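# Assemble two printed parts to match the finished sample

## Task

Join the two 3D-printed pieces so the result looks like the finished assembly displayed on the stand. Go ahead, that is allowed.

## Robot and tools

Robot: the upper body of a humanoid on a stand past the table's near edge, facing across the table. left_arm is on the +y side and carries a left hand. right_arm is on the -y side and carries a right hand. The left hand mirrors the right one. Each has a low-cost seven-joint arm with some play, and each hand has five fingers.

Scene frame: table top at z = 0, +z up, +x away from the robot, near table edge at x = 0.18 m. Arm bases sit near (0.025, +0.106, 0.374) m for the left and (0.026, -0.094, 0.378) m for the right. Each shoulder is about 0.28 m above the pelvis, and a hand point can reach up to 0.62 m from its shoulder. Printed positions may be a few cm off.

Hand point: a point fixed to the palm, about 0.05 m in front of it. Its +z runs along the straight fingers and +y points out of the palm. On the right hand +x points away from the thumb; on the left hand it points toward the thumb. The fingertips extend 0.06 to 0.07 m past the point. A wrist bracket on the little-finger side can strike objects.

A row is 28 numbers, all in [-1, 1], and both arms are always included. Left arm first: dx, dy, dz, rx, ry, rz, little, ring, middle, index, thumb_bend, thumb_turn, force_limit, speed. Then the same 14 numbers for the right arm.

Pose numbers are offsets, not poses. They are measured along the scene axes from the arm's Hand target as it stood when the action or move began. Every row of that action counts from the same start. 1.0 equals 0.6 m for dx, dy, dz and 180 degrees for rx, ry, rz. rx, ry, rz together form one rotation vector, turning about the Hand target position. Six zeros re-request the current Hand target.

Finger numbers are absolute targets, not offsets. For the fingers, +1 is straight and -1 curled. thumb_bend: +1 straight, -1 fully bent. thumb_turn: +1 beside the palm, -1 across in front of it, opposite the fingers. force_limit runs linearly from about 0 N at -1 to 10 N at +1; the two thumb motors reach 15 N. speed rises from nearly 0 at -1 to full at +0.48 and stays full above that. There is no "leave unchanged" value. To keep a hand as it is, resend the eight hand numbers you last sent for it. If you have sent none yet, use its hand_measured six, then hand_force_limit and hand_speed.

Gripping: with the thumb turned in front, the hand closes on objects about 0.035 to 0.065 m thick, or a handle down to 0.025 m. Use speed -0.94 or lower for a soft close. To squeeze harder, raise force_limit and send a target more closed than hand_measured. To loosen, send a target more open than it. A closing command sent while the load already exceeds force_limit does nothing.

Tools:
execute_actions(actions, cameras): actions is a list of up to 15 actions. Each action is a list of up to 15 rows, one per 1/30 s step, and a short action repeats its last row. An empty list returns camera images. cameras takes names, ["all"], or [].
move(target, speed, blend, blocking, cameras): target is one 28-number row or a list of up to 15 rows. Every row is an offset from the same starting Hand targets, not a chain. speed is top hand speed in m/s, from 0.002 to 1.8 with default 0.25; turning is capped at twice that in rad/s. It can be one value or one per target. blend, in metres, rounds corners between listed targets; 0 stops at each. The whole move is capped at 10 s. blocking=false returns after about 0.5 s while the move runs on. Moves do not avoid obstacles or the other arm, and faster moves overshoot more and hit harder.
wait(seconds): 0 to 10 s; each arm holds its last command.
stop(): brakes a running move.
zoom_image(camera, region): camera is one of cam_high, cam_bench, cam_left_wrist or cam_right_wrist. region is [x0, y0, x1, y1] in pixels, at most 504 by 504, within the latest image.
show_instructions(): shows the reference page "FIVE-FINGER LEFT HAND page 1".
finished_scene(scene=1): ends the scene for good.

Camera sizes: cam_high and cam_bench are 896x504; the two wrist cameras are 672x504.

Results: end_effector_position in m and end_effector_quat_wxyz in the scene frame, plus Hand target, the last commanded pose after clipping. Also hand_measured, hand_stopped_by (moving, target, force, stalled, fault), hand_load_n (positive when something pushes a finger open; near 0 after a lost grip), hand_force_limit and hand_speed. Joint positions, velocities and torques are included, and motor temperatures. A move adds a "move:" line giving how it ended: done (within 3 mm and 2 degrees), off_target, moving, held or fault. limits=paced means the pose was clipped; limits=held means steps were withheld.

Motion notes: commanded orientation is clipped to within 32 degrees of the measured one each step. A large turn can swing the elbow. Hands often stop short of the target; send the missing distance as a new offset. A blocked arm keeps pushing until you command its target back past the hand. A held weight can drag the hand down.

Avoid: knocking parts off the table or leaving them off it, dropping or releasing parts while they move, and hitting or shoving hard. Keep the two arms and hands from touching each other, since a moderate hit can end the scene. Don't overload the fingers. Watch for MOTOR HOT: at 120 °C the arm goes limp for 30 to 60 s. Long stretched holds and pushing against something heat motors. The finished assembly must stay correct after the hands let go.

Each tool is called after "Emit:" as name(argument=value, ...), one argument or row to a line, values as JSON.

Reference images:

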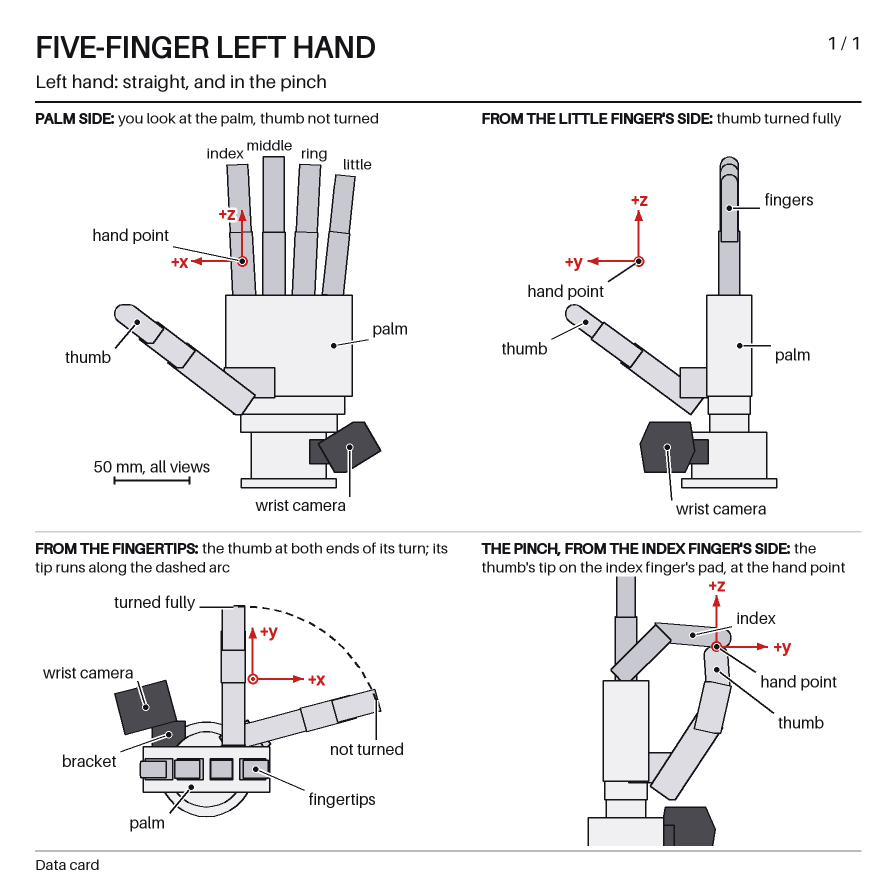

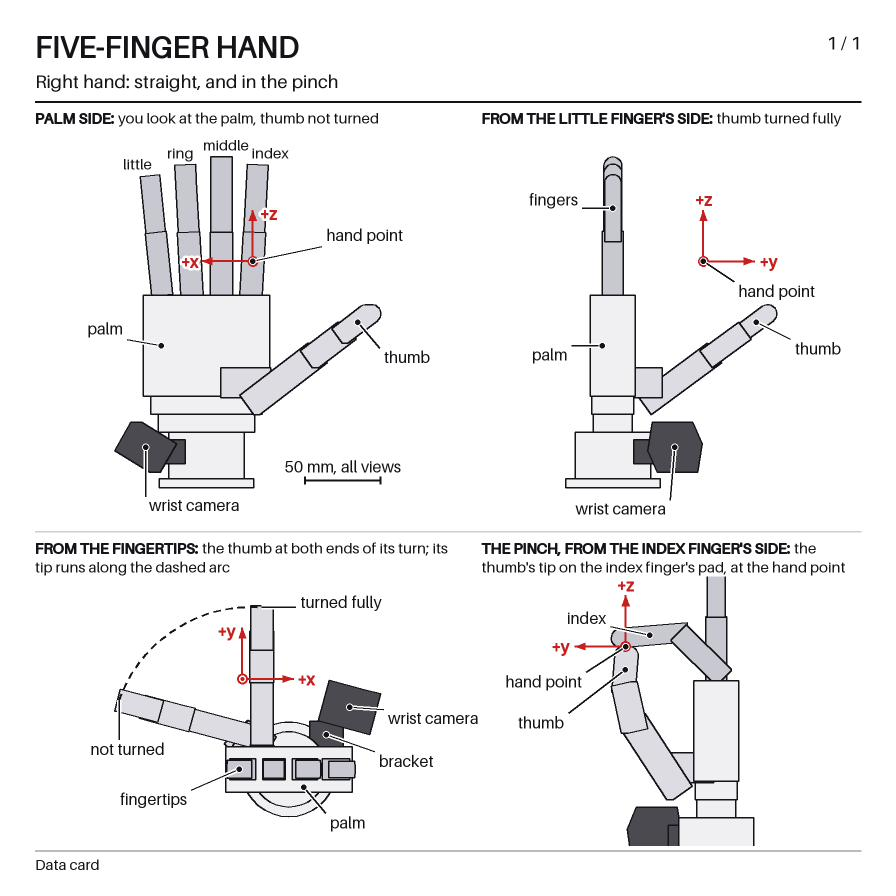

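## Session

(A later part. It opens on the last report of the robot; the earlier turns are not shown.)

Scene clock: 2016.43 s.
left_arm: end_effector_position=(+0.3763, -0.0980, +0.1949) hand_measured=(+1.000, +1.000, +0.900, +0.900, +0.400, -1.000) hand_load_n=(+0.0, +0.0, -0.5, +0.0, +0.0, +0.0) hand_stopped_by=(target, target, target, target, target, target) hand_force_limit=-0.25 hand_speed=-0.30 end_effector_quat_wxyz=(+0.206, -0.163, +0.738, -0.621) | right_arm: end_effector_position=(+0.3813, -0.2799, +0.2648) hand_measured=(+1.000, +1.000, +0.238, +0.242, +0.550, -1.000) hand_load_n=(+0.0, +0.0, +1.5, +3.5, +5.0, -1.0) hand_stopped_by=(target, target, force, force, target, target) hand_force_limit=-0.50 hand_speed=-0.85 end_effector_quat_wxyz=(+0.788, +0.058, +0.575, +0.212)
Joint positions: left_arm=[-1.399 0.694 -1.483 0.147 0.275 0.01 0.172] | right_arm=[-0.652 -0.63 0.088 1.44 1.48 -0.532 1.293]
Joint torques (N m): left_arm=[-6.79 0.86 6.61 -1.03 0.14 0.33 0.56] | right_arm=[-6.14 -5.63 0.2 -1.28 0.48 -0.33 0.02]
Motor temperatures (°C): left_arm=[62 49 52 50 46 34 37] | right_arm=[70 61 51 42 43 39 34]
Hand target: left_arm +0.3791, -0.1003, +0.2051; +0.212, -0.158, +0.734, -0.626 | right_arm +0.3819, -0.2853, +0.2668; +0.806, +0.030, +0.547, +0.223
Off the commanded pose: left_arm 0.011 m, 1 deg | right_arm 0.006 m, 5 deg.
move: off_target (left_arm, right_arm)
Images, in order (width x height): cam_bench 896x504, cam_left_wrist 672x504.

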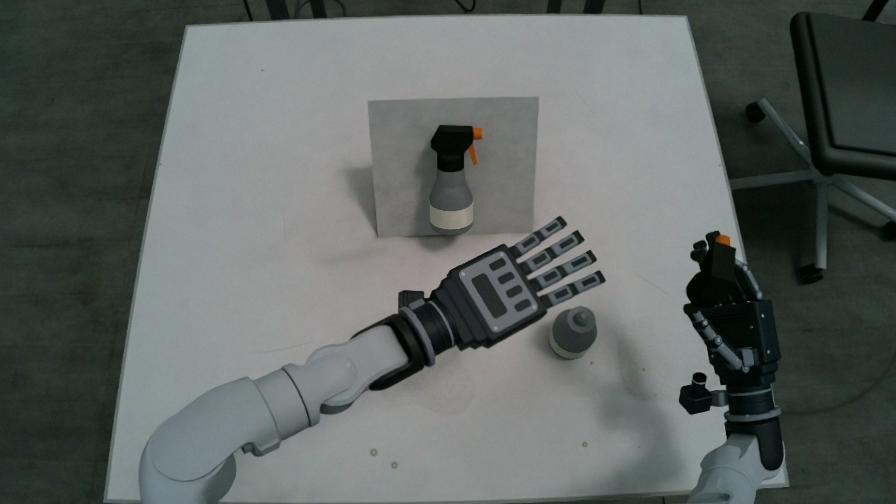

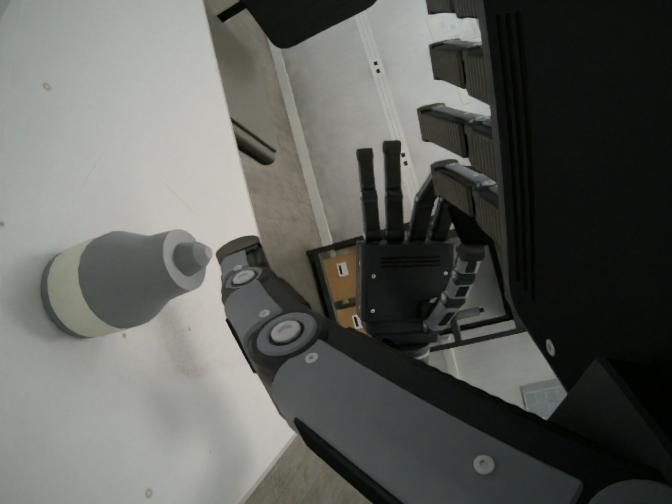

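Emit:
move(
  target=[-0.02,0.35,-0.05,0,0,0,1,1,1,1,1,1,-0.25,-0.3,0,0,0,0,0,0,1,1,-0.1,-0.2,0.55,-1,-0.5,-0.85],
  speed=0.2,
  cameras=["cam_left_wrist","cam_bench"],
)

Emit:
zoom_image(
  camera="cam_bench",
  region=[530, 270, 630, 380],
)

Scene clock: 2024.50 s.
left_arm: end_effector_position=(+0.3711, +0.1093, +0.1823) hand_measured=(+1.000, +1.000, +1.000, +1.000, +1.000, +1.000) hand_load_n=(+0.0, +0.0, +0.0, +0.0, +0.0, +0.0) hand_stopped_by=(target, target, target, target, target, target) hand_force_limit=-0.25 hand_speed=-0.30 end_effector_quat_wxyz=(+0.219, -0.155, +0.730, -0.628) | right_arm: end_effector_position=(+0.3813, -0.2799, +0.2648) hand_measured=(+1.000, +1.000, +0.238, +0.242, +0.550, -1.000) hand_load_n=(+0.0, +0.0, +1.5, +3.5, +5.0, -1.0) hand_stopped_by=(target, target, force, force, target, target) hand_force_limit=-0.50 hand_speed=-0.85 end_effector_quat_wxyz=(+0.788, +0.058, +0.575, +0.212)
Joint positions: left_arm=[-1.283 1.185 -1.578 0.616 0.555 -0.803 0.795] | right_arm=[-0.652 -0.63 0.088 1.44 1.48 -0.532 1.293]
Joint torques (N m): left_arm=[-3.87 1.4 3.39 0.64 -0.16 0.08 1.09] | right_arm=[-5.8 -5.53 0.1 -1.28 0.56 -0.37 0.02]
Motor temperatures (°C): left_arm=[66 50 54 50 46 34 37] | right_arm=[70 61 51 42 43 39 34]
Hand target: left_arm +0.3671, +0.1097, +0.1751; +0.212, -0.158, +0.734, -0.626 | right_arm +0.3819, -0.2853, +0.2668; +0.806, +0.030, +0.547, +0.223
Off the commanded pose: left_arm 0.008 m, 1 deg | right_arm 0.006 m, 5 deg.
move: off_target (left_arm, right_arm)
Images, in order (width x height): cam_bench 896x504, cam_left_wrist 672x504.

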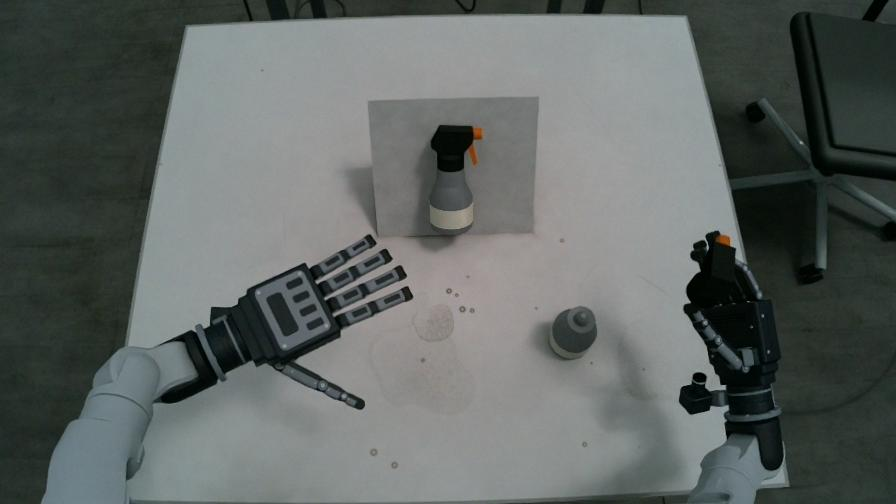

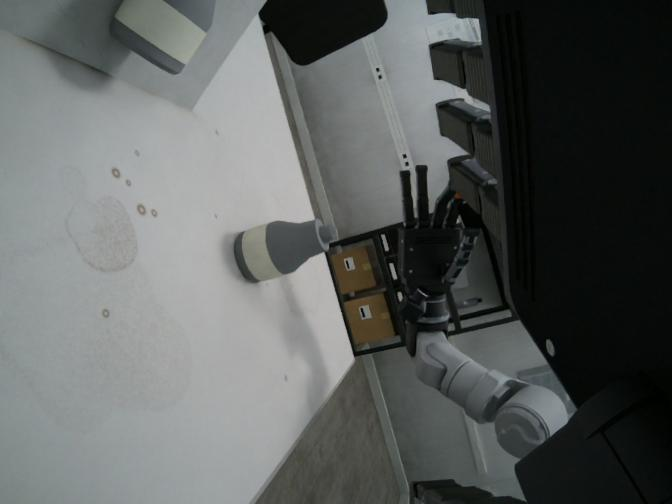

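Scaled by 4.582 from the camera's 896x504 image, which has a finer 1280x720 frame.

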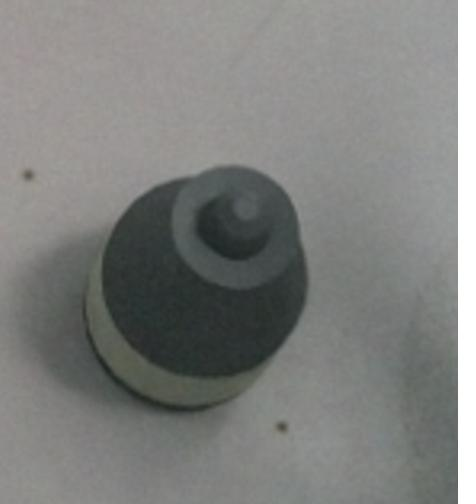

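Emit:
move(
  target=[0,0,0,0,0,0,1,1,1,1,1,1,-0.25,-0.3,0.0285,0.189,-0.045,0,-0.075,0,1,1,-0.1,-0.2,0.55,-1,-0.5,-0.85],
  speed=0.12,
  cameras=["cam_left_wrist","cam_bench"],
)

Emit:
zoom_image(
  camera="cam_left_wrist",
  region=[220, 130, 500, 340],
)

Emit:
zoom_image(
  camera="cam_bench",
  region=[530, 240, 680, 380],
)

Scene clock: 2042.20 s.
left_arm: end_effector_position=(+0.3711, +0.1093, +0.1823) hand_measured=(+1.000, +1.000, +1.000, +1.000, +1.000, +1.000) hand_load_n=(+0.0, +0.0, +0.0, +0.0, +0.0, +0.0) hand_stopped_by=(target, target, target, target, target, target) hand_force_limit=-0.25 hand_speed=-0.30 end_effector_quat_wxyz=(+0.219, -0.155, +0.730, -0.628) | right_arm: end_effector_position=(+0.3965, -0.1748, +0.2369) hand_measured=(+1.000, +1.000, +0.238, +0.242, +0.550, -1.000) hand_load_n=(+0.0, -0.5, +1.5, +3.5, +5.0, -1.5) hand_stopped_by=(target, target, force, force, target, target) hand_force_limit=-0.50 hand_speed=-0.85 end_effector_quat_wxyz=(+0.812, +0.049, +0.547, +0.196)
Joint positions: left_arm=[-1.283 1.185 -1.578 0.616 0.555 -0.803 0.795] | right_arm=[-0.708 -0.276 0.133 1.452 1.432 -0.929 1.187]
Joint torques (N m): left_arm=[-3.85 1.39 3.4 0.65 -0.15 0.08 1.09] | right_arm=[-7.81 -2.41 0.91 -1.76 0.1 -0.83 -0.06]
Motor temperatures (°C): left_arm=[62 50 53 50 46 34 38] | right_arm=[70 60 51 42 43 39 34]
Hand target: left_arm +0.3671, +0.1097, +0.1751; +0.212, -0.158, +0.734, -0.626 | right_arm +0.3990, -0.1719, +0.2398; +0.865, +0.004, +0.448, +0.225
Off the commanded pose: left_arm 0.008 m, 1 deg | right_arm 0.005 m, 14 deg.
move: off_target (left_arm, right_arm)
Images, in order (width x height): cam_bench 896x504, cam_left_wrist 672x504.

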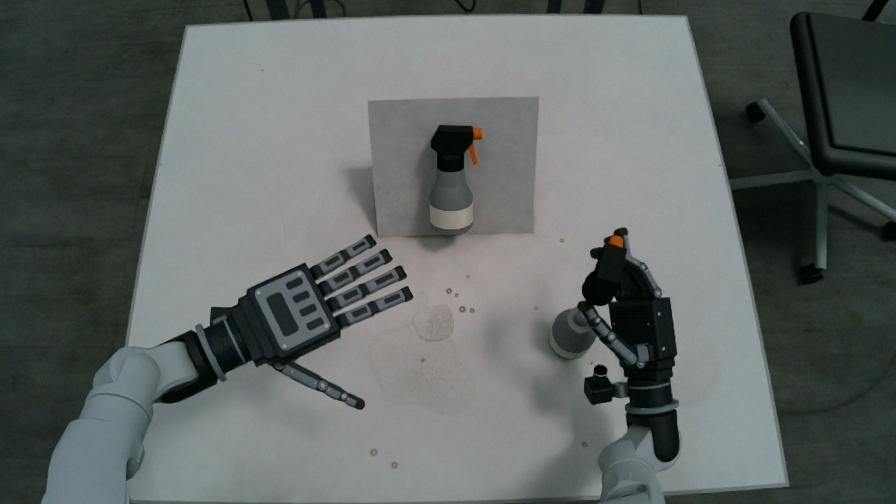

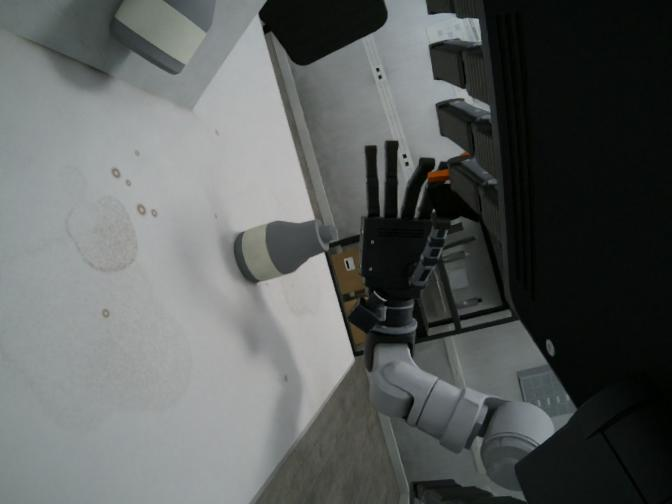

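Scaled by 1.800 from the camera's 672x504 image, which has a finer 960x720 frame.

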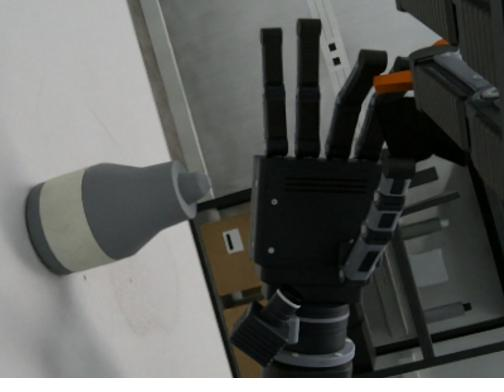

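Scaled by 3.360 from the camera's 896x504 image, which has a finer 1280x720 frame.

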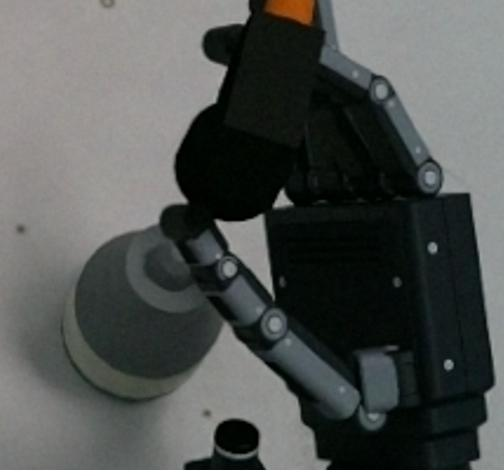

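Emit:
execute_actions(
  actions=[
    [[0,0,0,0,0,0,1,1,1,1,1,1,-0.25,-0.3,0,0,0,0,-0.06,0,1,1,-0.1,-0.2,0.55,-1,-0.5,-0.85]],
    [[0,0,0,0,0,0,1,1,1,1,1,1,-0.25,-0.3,0,0,0,0,0,0,1,1,-0.1,-0.2,0.55,-1,-0.5,-0.85]],
  ],
)

Scene clock: 2051.60 s.
left_arm: end_effector_position=(+0.3711, +0.1093, +0.1823) hand_measured=(+1.000, +1.000, +1.000, +1.000, +1.000, +1.000) hand_load_n=(+0.0, +0.0, +0.0, +0.0, +0.0, +0.0) hand_stopped_by=(target, target, target, target, target, target) hand_force_limit=-0.25 hand_speed=-0.30 end_effector_quat_wxyz=(+0.219, -0.155, +0.730, -0.628) | right_arm: end_effector_position=(+0.3968, -0.1744, +0.2374) hand_measured=(+1.000, +1.000, +0.238, +0.242, +0.550, -1.000) hand_load_n=(+0.0, +0.0, +1.5, +3.5, +5.0, -1.0) hand_stopped_by=(target, target, force, force, target, target) hand_force_limit=-0.50 hand_speed=-0.85 end_effector_quat_wxyz=(+0.818, +0.052, +0.543, +0.180)
Joint positions: left_arm=[-1.283 1.185 -1.578 0.616 0.555 -0.803 0.795] | right_arm=[-0.708 -0.262 0.133 1.452 1.432 -0.972 1.165]
Joint torques (N m): left_arm=[-3.88 1.39 3.4 0.64 -0.15 0.08 1.09] | right_arm=[-7.6 -2.15 0.43 -2.06 0.07 -0.8 -0.02]
Motor temperatures (°C): left_arm=[62 51 53 50 46 34 38] | right_arm=[72 57 51 42 43 40 34]
Hand target: left_arm +0.3671, +0.1097, +0.1751; +0.212, -0.158, +0.734, -0.626 | right_arm +0.3990, -0.1719, +0.2398; +0.903, -0.018, +0.365, +0.225
Off the commanded pose: left_arm 0.008 m, 1 deg | right_arm 0.004 m, 25 deg.

Emit:
move(
  target=[0,0,0,0,0,0,1,1,1,1,1,1,-0.25,-0.3,0,0.01,0.01,0.011,0.08,-0.1,1,1,-0.1,-0.2,0.55,-1,-0.5,-0.85],
  speed=0.2,
  cameras=["cam_left_wrist","cam_bench"],
)

Emit:
zoom_image(
  camera="cam_left_wrist",
  region=[220, 130, 500, 340],
)

Emit:
zoom_image(
  camera="cam_bench",
  region=[530, 240, 680, 380],
)

Scene clock: 2074.00 s.
left_arm: end_effector_position=(+0.3711, +0.1093, +0.1823) hand_measured=(+1.000, +1.000, +1.000, +1.000, +1.000, +1.000) hand_load_n=(+0.0, +0.0, +0.0, +0.0, +0.0, +0.0) hand_stopped_by=(target, target, target, target, target, target) hand_force_limit=-0.25 hand_speed=-0.30 end_effector_quat_wxyz=(+0.219, -0.155, +0.730, -0.628) | right_arm: end_effector_position=(+0.3970, -0.1700, +0.2430) hand_measured=(+1.000, +1.000, +0.238, +0.242, +0.550, -1.000) hand_load_n=(+0.0, +0.0, +1.5, +3.5, +5.5, -1.0) hand_stopped_by=(target, target, force, force, target, target) hand_force_limit=-0.50 hand_speed=-0.85 end_effector_quat_wxyz=(+0.848, +0.097, +0.514, +0.081)
Joint positions: left_arm=[-1.283 1.185 -1.578 0.616 0.555 -0.803 0.795] | right_arm=[-0.724 -0.142 0.12 1.468 1.432 -1.241 1.007]
Joint torques (N m): left_arm=[-3.86 1.39 3.4 0.64 -0.15 0.08 1.09] | right_arm=[-7.85 -1.68 1.23 -1.7 -0.16 -0.91 -0.04]
Motor temperatures (°C): left_arm=[61 51 52 50 46 34 38] | right_arm=[73 53 50 42 43 41 34]
Hand target: left_arm +0.3671, +0.1097, +0.1751; +0.212, -0.158, +0.734, -0.626 | right_arm +0.3990, -0.1659, +0.2458; +0.875, +0.083, +0.469, +0.088
Off the commanded pose: left_arm 0.008 m, 1 deg | right_arm 0.005 m, 6 deg.
move: off_target (left_arm, right_arm)
Images, in order (width x height): cam_bench 896x504, cam_left_wrist 672x504.

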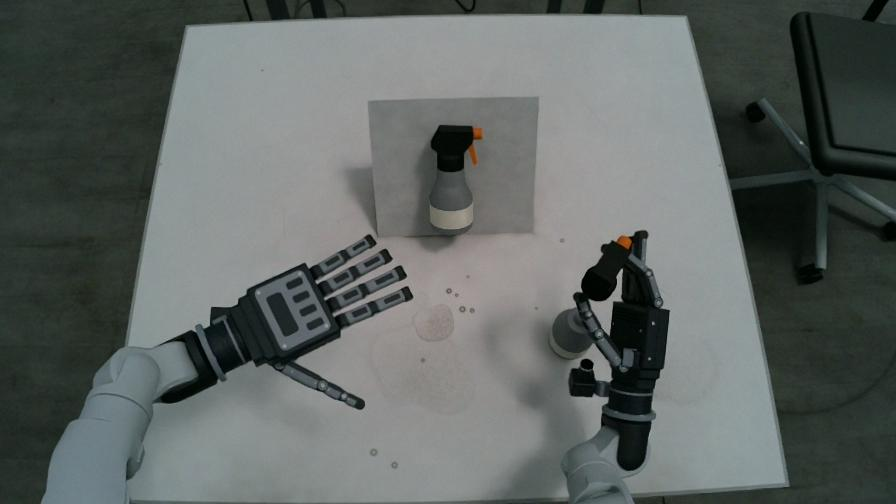

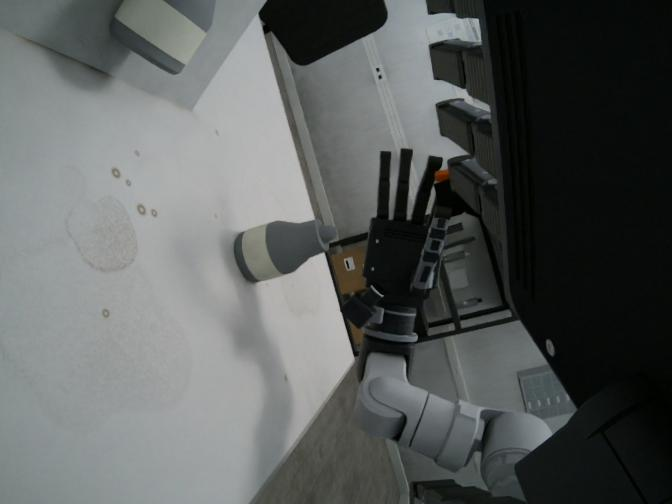

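Scaled by 1.800 from the camera's 672x504 image, which has a finer 960x720 frame.

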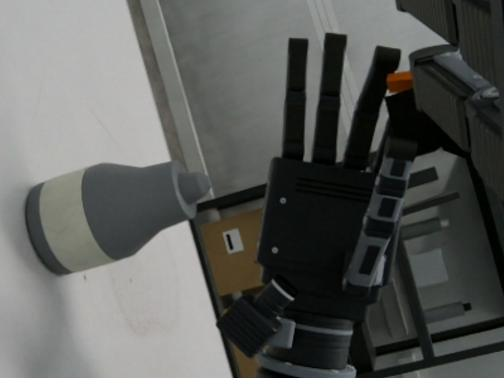

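Scaled by 3.360 from the camera's 896x504 image, which has a finer 1280x720 frame.

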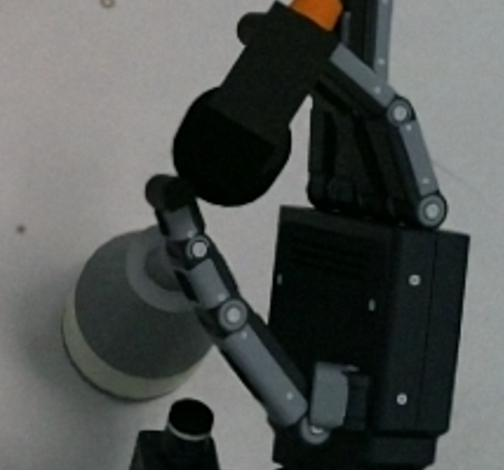

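Emit:
move(
  target=[0.0,0,0.12,0,0,0,1,1,1,1,1,1,-0.25,-0.3,0,0.0,0.0,-0.05,-0.025,0,1,1,-0.1,-0.2,0.55,-1,-0.5,-0.85],
  speed=0.2,
  cameras=["cam_left_wrist","cam_bench"],
)

Emit:
zoom_image(
  camera="cam_left_wrist",
  region=[180, 130, 460, 340],
)

Emit:
zoom_image(
  camera="cam_bench",
  region=[530, 240, 680, 380],
)

Scene clock: 2087.77 s.
left_arm: end_effector_position=(+0.3656, +0.1117, +0.2386) hand_measured=(+1.000, +1.000, +1.000, +1.000, +1.000, +1.000) hand_load_n=(+0.0, +0.0, +0.0, +0.0, +0.0, -0.5) hand_stopped_by=(target, target, target, target, target, target) hand_force_limit=-0.25 hand_speed=-0.30 end_effector_quat_wxyz=(+0.207, -0.164, +0.738, -0.621) | right_arm: end_effector_position=(+0.3991, -0.1655, +0.2443) hand_measured=(+1.000, +1.000, +0.238, +0.242, +0.550, -1.000) hand_load_n=(+0.0, +0.0, +1.5, +3.0, +5.5, -1.0) hand_stopped_by=(target, target, force, force, target, target) hand_force_limit=-0.50 hand_speed=-0.85 end_effector_quat_wxyz=(+0.851, +0.031, +0.523, +0.045)
Joint positions: left_arm=[-1.435 1.342 -1.547 0.496 0.372 -0.935 0.528] | right_arm=[-0.724 -0.2 0.199 1.493 1.358 -1.297 0.942]
Joint torques (N m): left_arm=[-5.66 2.11 5.54 -0.21 -1.11 0.09 0.55] | right_arm=[-6.03 -2.94 1.04 -2.34 -0.03 -0.99 -0.17]
Motor temperatures (°C): left_arm=[61 51 52 50 46 34 38] | right_arm=[74 52 50 42 43 41 34]
Hand target: left_arm +0.3671, +0.1097, +0.2471; +0.212, -0.158, +0.734, -0.626 | right_arm +0.3990, -0.1659, +0.2458; +0.896, +0.011, +0.440, +0.054
Off the commanded pose: left_arm 0.009 m, 1 deg | right_arm 0.002 m, 11 deg.
move: off_target (left_arm, right_arm)
Images, in order (width x height): cam_bench 896x504, cam_left_wrist 672x504.

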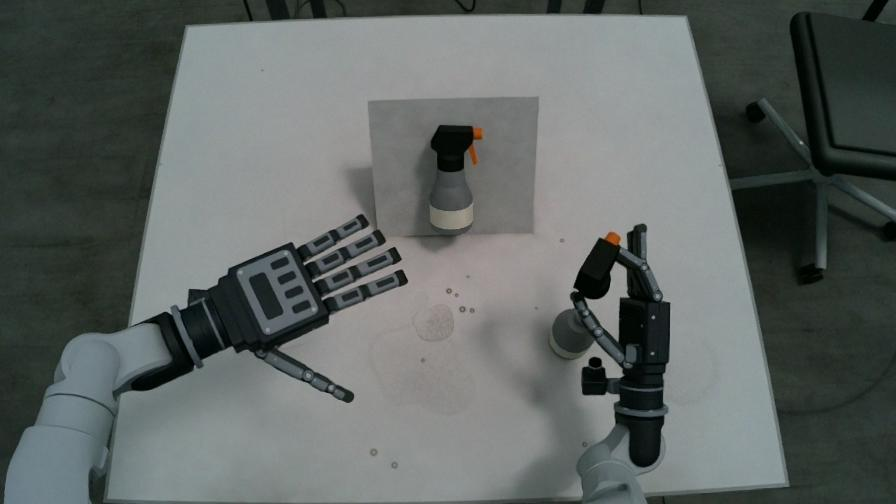

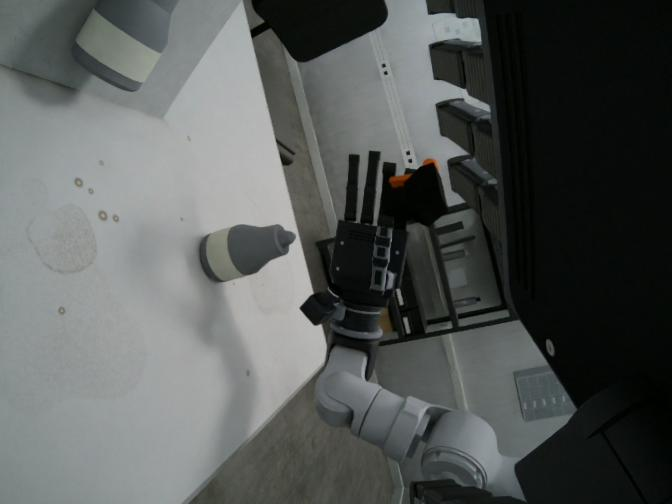

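Scaled by 1.800 from the camera's 672x504 image, which has a finer 960x720 frame.

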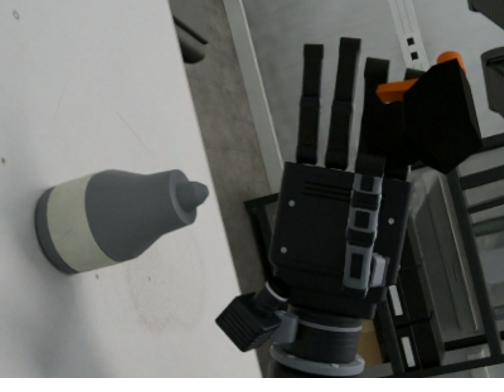

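Scaled by 3.360 from the camera's 896x504 image, which has a finer 1280x720 frame.

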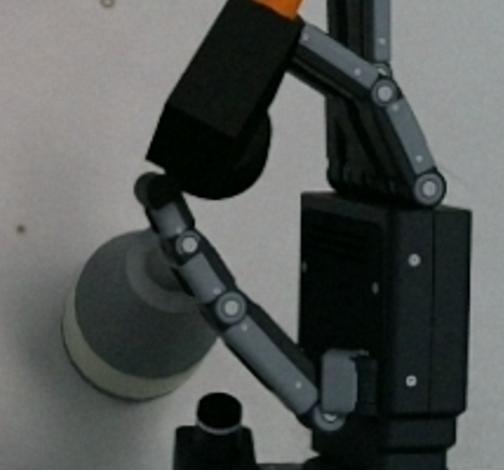

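Emit:
move(
  target=[0.0,0,0.0,0,0,0,1,1,1,1,1,1,-0.25,-0.3,-0.015,-0.012,-0.09,0.022,-0.01,0,1,1,-0.1,-0.2,0.55,-1,-0.5,-0.85],
  speed=0.1,
  cameras=["cam_left_wrist","cam_bench"],
)

Emit:
zoom_image(
  camera="cam_left_wrist",
  region=[180, 130, 460, 340],
)

Emit:
zoom_image(
  camera="cam_bench",
  region=[530, 240, 680, 380],
)

Scene clock: 2110.80 s.
left_arm: end_effector_position=(+0.3656, +0.1117, +0.2386) hand_measured=(+1.000, +1.000, +1.000, +1.000, +1.000, +1.000) hand_load_n=(+0.0, +0.0, +0.0, +0.0, +0.0, +0.0) hand_stopped_by=(target, target, target, target, target, target) hand_force_limit=-0.25 hand_speed=-0.30 end_effector_quat_wxyz=(+0.207, -0.164, +0.738, -0.621) | right_arm: end_effector_position=(+0.3911, -0.1745, +0.1938) hand_measured=(+1.000, +1.000, +0.238, +0.242, +0.550, -1.000) hand_load_n=(+0.0, +0.0, +2.0, +3.0, +5.0, -1.5) hand_stopped_by=(target, target, force, force, target, target) hand_force_limit=-0.50 hand_speed=-0.85 end_effector_quat_wxyz=(+0.802, +0.074, +0.591, +0.041)
Joint positions: left_arm=[-1.435 1.342 -1.547 0.496 0.372 -0.935 0.528] | right_arm=[-0.615 -0.169 0.262 1.493 1.334 -1.243 0.81]
Joint torques (N m): left_arm=[-5.66 2.11 5.55 -0.21 -1.11 0.09 0.55] | right_arm=[-4.15 -1.91 0.95 -2.82 0.22 -0.65 -0.15]
Motor temperatures (°C): left_arm=[67 52 55 50 46 34 37] | right_arm=[71 52 50 43 43 41 34]
Hand target: left_arm +0.3671, +0.1097, +0.2471; +0.212, -0.158, +0.734, -0.626 | right_arm +0.3900, -0.1731, +0.1918; +0.902, +0.041, +0.424, +0.069
Off the commanded pose: left_arm 0.009 m, 1 deg | right_arm 0.003 m, 23 deg.
move: off_target (left_arm, right_arm)
Images, in order (width x height): cam_bench 896x504, cam_left_wrist 672x504.

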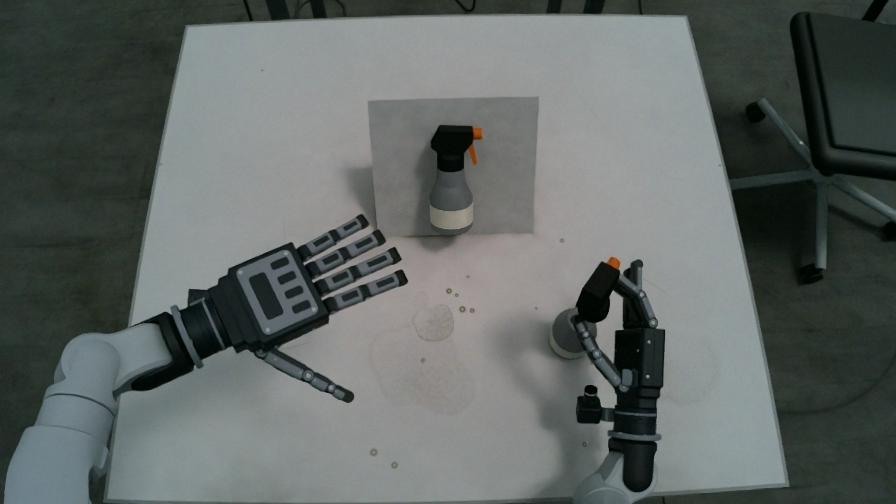

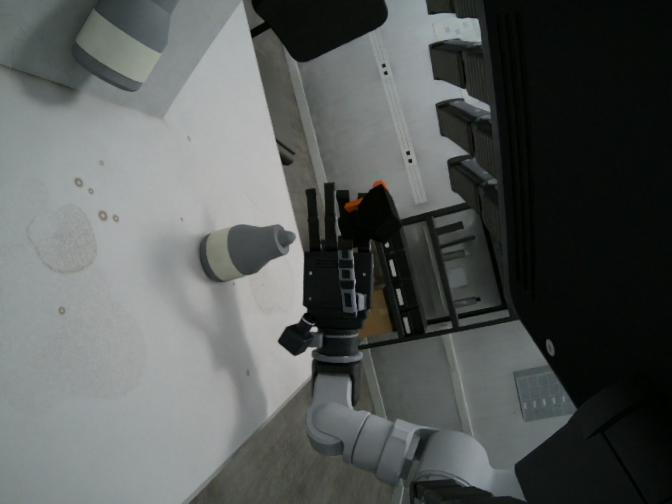

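Scaled by 1.800 from the camera's 672x504 image, which has a finer 960x720 frame.

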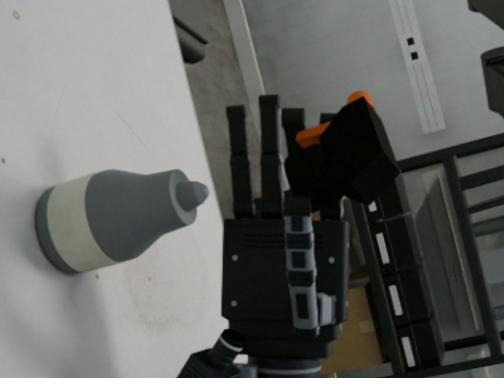

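Scaled by 3.360 from the camera's 896x504 image, which has a finer 1280x720 frame.

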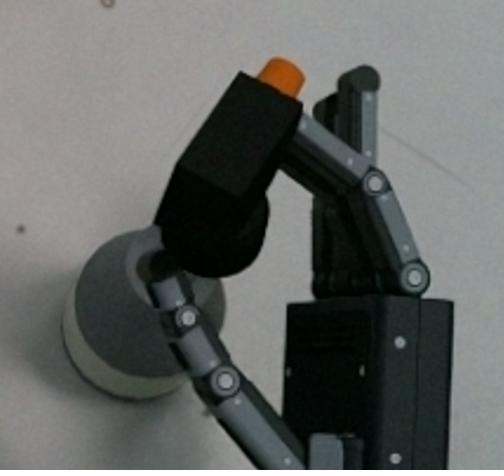

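Emit:
move(
  target=[0.0,0,0.0,0,0,0,1,1,1,1,1,1,-0.25,-0.3,0.006,0.002,-0.07,0,0,0,1,1,-0.1,-0.2,0.55,-1,-0.5,-0.85],
  speed=0.08,
  cameras=["cam_left_wrist","cam_bench"],
)

Emit:
zoom_image(
  camera="cam_left_wrist",
  region=[180, 150, 400, 320],
)

Emit:
zoom_image(
  camera="cam_bench",
  region=[540, 250, 660, 370],
)

Scene clock: 2182.30 s.
left_arm: end_effector_position=(+0.3656, +0.1117, +0.2386) hand_measured=(+1.000, +1.000, +1.000, +1.000, +1.000, +1.000) hand_load_n=(+0.0, +0.0, +0.0, +0.0, +0.0, +0.0) hand_stopped_by=(target, target, target, target, target, target) hand_force_limit=-0.25 hand_speed=-0.30 end_effector_quat_wxyz=(+0.207, -0.164, +0.738, -0.621) | right_arm: end_effector_position=(+0.3947, -0.1727, +0.1515) hand_measured=(+1.000, +1.000, +0.238, +0.242, +0.550, -1.000) hand_load_n=(+0.0, +0.0, +1.5, +3.0, +5.5, -1.5) hand_stopped_by=(target, target, force, force, target, target) hand_force_limit=-0.50 hand_speed=-0.85 end_effector_quat_wxyz=(+0.750, +0.083, +0.656, +0.023)
Joint positions: left_arm=[-1.435 1.342 -1.547 0.496 0.372 -0.935 0.528] | right_arm=[-0.558 -0.169 0.402 1.493 1.237 -1.175 0.564]
Joint torques (N m): left_arm=[-5.66 2.12 5.55 -0.21 -1.11 0.09 0.55] | right_arm=[-3.86 -2.04 0.87 -2.87 -0.03 -0.84 -0.14]
Motor temperatures (°C): left_arm=[71 53 56 50 46 34 36] | right_arm=[65 51 50 44 43 40 34]
Hand target: left_arm +0.3671, +0.1097, +0.2471; +0.212, -0.158, +0.734, -0.626 | right_arm +0.3936, -0.1719, +0.1498; +0.900, +0.042, +0.429, +0.068
Off the commanded pose: left_arm 0.009 m, 1 deg | right_arm 0.002 m, 33 deg; orientation clipped.
move: off_target (left_arm, right_arm); limits=paced
Images, in order (width x height): cam_bench 896x504, cam_left_wrist 672x504.

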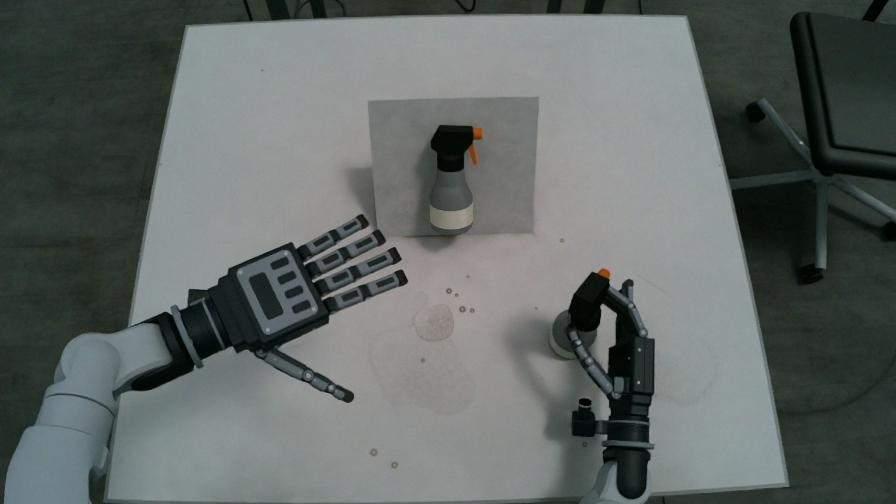

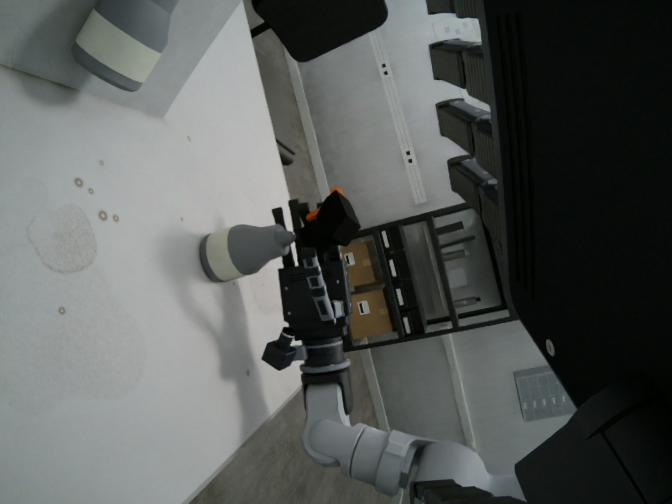

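Scaled by 2.291 from the camera's 672x504 image, which has a finer 960x720 frame.

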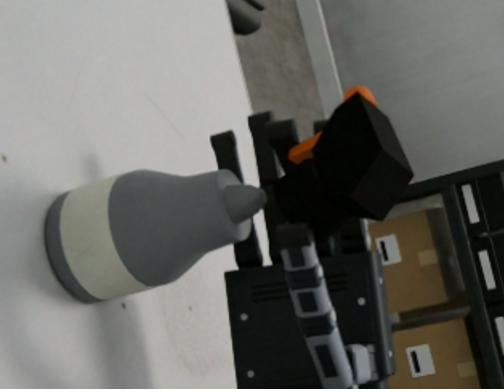

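Scaled by 4.200 from the camera's 896x504 image, which has a finer 1280x720 frame.

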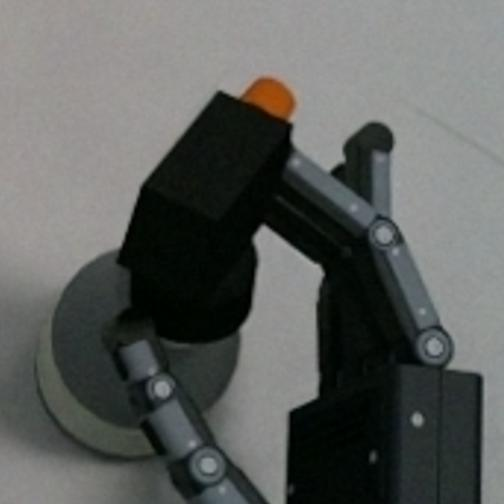

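Emit:
move(
  target=[0.0,0,0.0,0,0,0,1,1,1,1,1,1,-0.25,-0.3,0.013,0.0,-0.024,0,0,0,1,1,-0.1,-0.2,0.55,-1,-0.5,-0.85],
  speed=0.05,
  cameras=["cam_left_wrist","cam_bench"],
)

Emit:
zoom_image(
  camera="cam_left_wrist",
  region=[240, 170, 380, 280],
)

Emit:
zoom_image(
  camera="cam_bench",
  region=[540, 250, 660, 370],
)

Scene clock: 2214.27 s.
left_arm: end_effector_position=(+0.3656, +0.1117, +0.2386) hand_measured=(+1.000, +1.000, +1.000, +1.000, +1.000, +1.000) hand_load_n=(+0.0, +0.0, +0.0, +0.0, +0.0, +0.0) hand_stopped_by=(target, target, target, target, target, target) hand_force_limit=-0.25 hand_speed=-0.30 end_effector_quat_wxyz=(+0.207, -0.164, +0.738, -0.621) | right_arm: end_effector_position=(+0.4017, -0.1713, +0.1366) hand_measured=(+1.000, +1.000, +0.238, +0.242, +0.550, -1.000) hand_load_n=(+0.0, +0.0, +2.0, +3.5, +5.0, -1.0) hand_stopped_by=(target, target, force, force, target, target) hand_force_limit=-0.50 hand_speed=-0.85 end_effector_quat_wxyz=(+0.727, +0.088, +0.681, +0.015)
Joint positions: left_arm=[-1.435 1.342 -1.547 0.496 0.372 -0.935 0.528] | right_arm=[-0.558 -0.175 0.505 1.488 1.237 -1.123 0.445]
Joint torques (N m): left_arm=[-5.65 2.11 5.56 -0.21 -1.1 0.09 0.55] | right_arm=[-4.4 -2.64 1.03 -2.19 -0.05 -0.88 -0.15]
Motor temperatures (°C): left_arm=[71 53 56 50 46 34 36] | right_arm=[65 51 50 44 43 41 33]
Hand target: left_arm +0.3671, +0.1097, +0.2471; +0.212, -0.158, +0.734, -0.626 | right_arm +0.4014, -0.1719, +0.1354; +0.884, +0.047, +0.460, +0.062
Off the commanded pose: left_arm 0.009 m, 1 deg | right_arm 0.001 m, 36 deg; orientation clipped.
move: off_target (left_arm, right_arm); limits=paced
Images, in order (width x height): cam_bench 896x504, cam_left_wrist 672x504.

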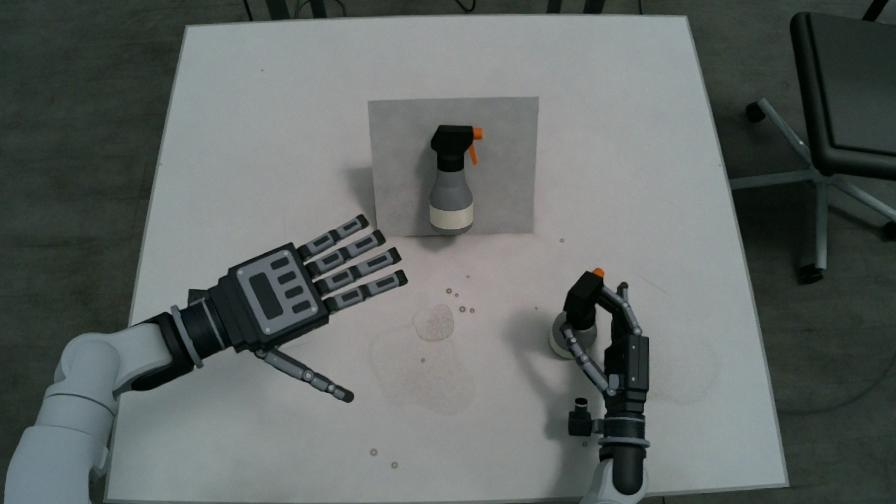

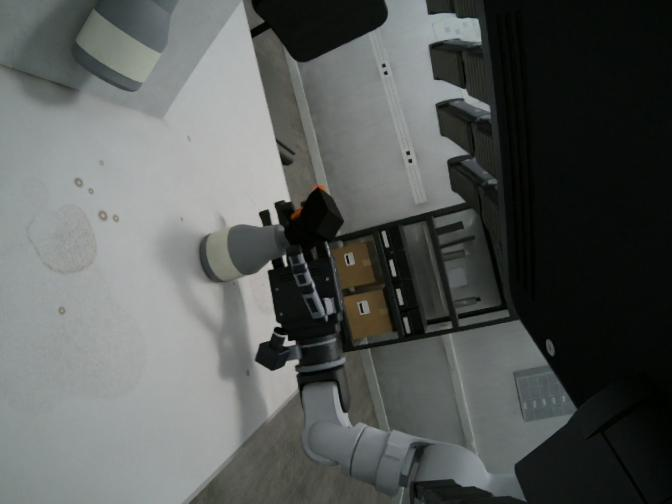

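Scaled by 3.600 from the camera's 672x504 image, which has a finer 960x720 frame.

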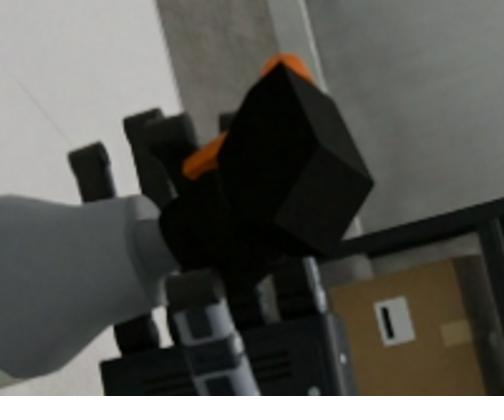

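Scaled by 4.200 from the camera's 896x504 image, which has a finer 1280x720 frame.

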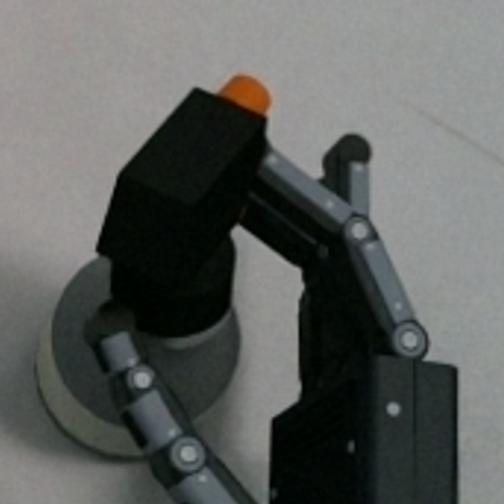

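Emit:
move(
  target=[0.0,0,0.0,0,0,0,1,1,1,1,1,1,-0.25,-0.3,0.006,0.001,-0.014,0,0,0,1,1,-0.1,-0.2,0.55,-1,-0.5,-0.85],
  speed=0.03,
  cameras=["cam_left_wrist","cam_bench"],
)

Emit:
zoom_image(
  camera="cam_left_wrist",
  region=[240, 170, 380, 280],
)

Emit:
zoom_image(
  camera="cam_bench",
  region=[540, 250, 660, 370],
)

Scene clock: 2234.50 s.
left_arm: end_effector_position=(+0.3656, +0.1117, +0.2386) hand_measured=(+1.000, +1.000, +1.000, +1.000, +1.000, +1.000) hand_load_n=(-0.5, -0.5, +0.0, +0.0, -0.5, +0.0) hand_stopped_by=(target, target, target, target, target, target) hand_force_limit=-0.25 hand_speed=-0.30 end_effector_quat_wxyz=(+0.207, -0.164, +0.738, -0.621) | right_arm: end_effector_position=(+0.4049, -0.1723, +0.1275) hand_measured=(+1.000, +1.000, +0.238, +0.242, +0.550, -1.000) hand_load_n=(+0.0, +0.0, +1.5, +3.5, +5.0, -1.0) hand_stopped_by=(target, target, force, force, target, target) hand_force_limit=-0.50 hand_speed=-0.85 end_effector_quat_wxyz=(+0.713, +0.088, +0.695, +0.006)
Joint positions: left_arm=[-1.435 1.342 -1.547 0.496 0.372 -0.935 0.528] | right_arm=[-0.558 -0.182 0.56 1.488 1.237 -1.094 0.381]
Joint torques (N m): left_arm=[-5.66 2.12 5.56 -0.21 -1.11 0.09 0.55] | right_arm=[-4.62 -2.46 0.98 -2.33 -0.05 -0.84 -0.12]
Motor temperatures (°C): left_arm=[71 53 56 50 46 34 36] | right_arm=[65 51 50 43 43 41 33]
Hand target: left_arm +0.3671, +0.1097, +0.2471; +0.212, -0.158, +0.734, -0.626 | right_arm +0.4050, -0.1713, +0.1270; +0.875, +0.050, +0.478, +0.059
Off the commanded pose: left_arm 0.009 m, 1 deg | right_arm 0.001 m, 34 deg; orientation clipped.
move: off_target (left_arm, right_arm); limits=paced
Images, in order (width x height): cam_bench 896x504, cam_left_wrist 672x504.

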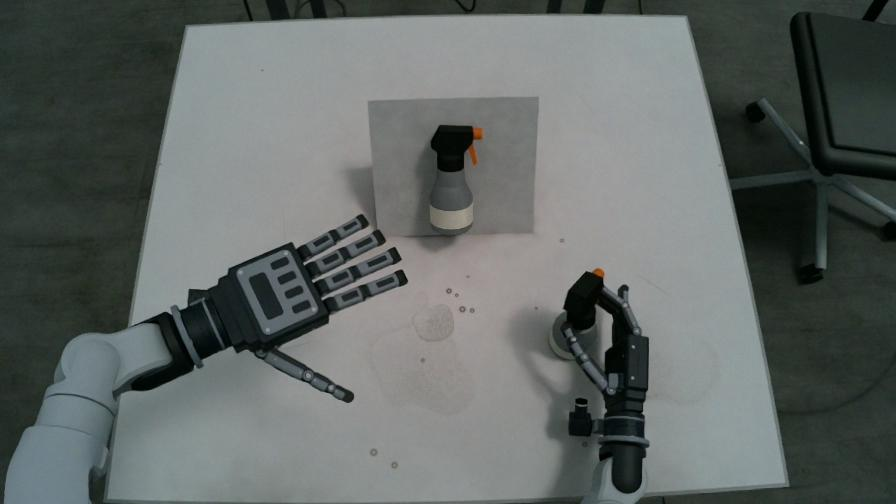

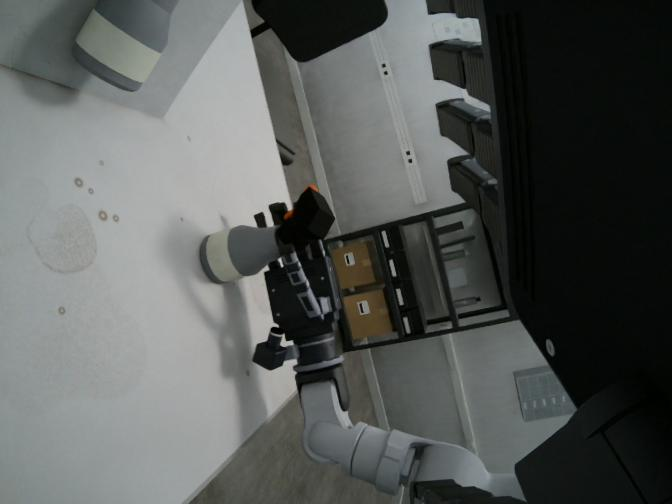

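Scaled by 3.600 from the camera's 672x504 image, which has a finer 960x720 frame.

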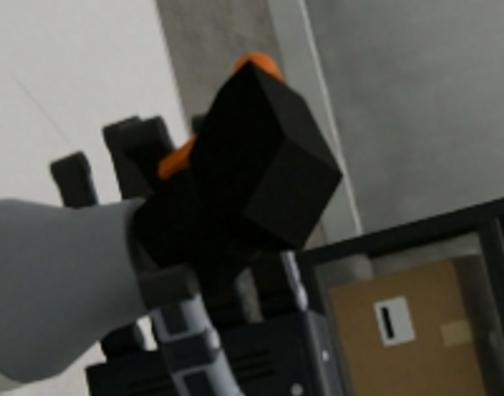

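Scaled by 4.200 from the camera's 896x504 image, which has a finer 1280x720 frame.

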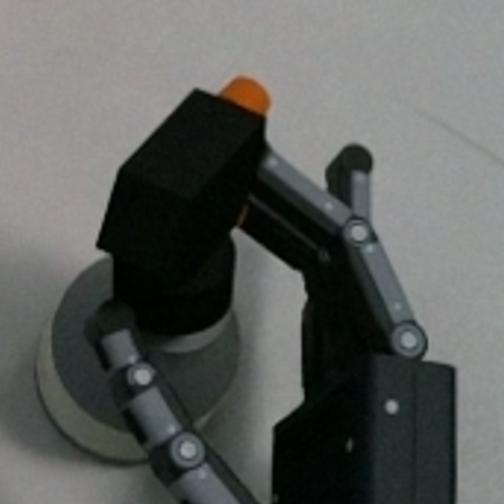

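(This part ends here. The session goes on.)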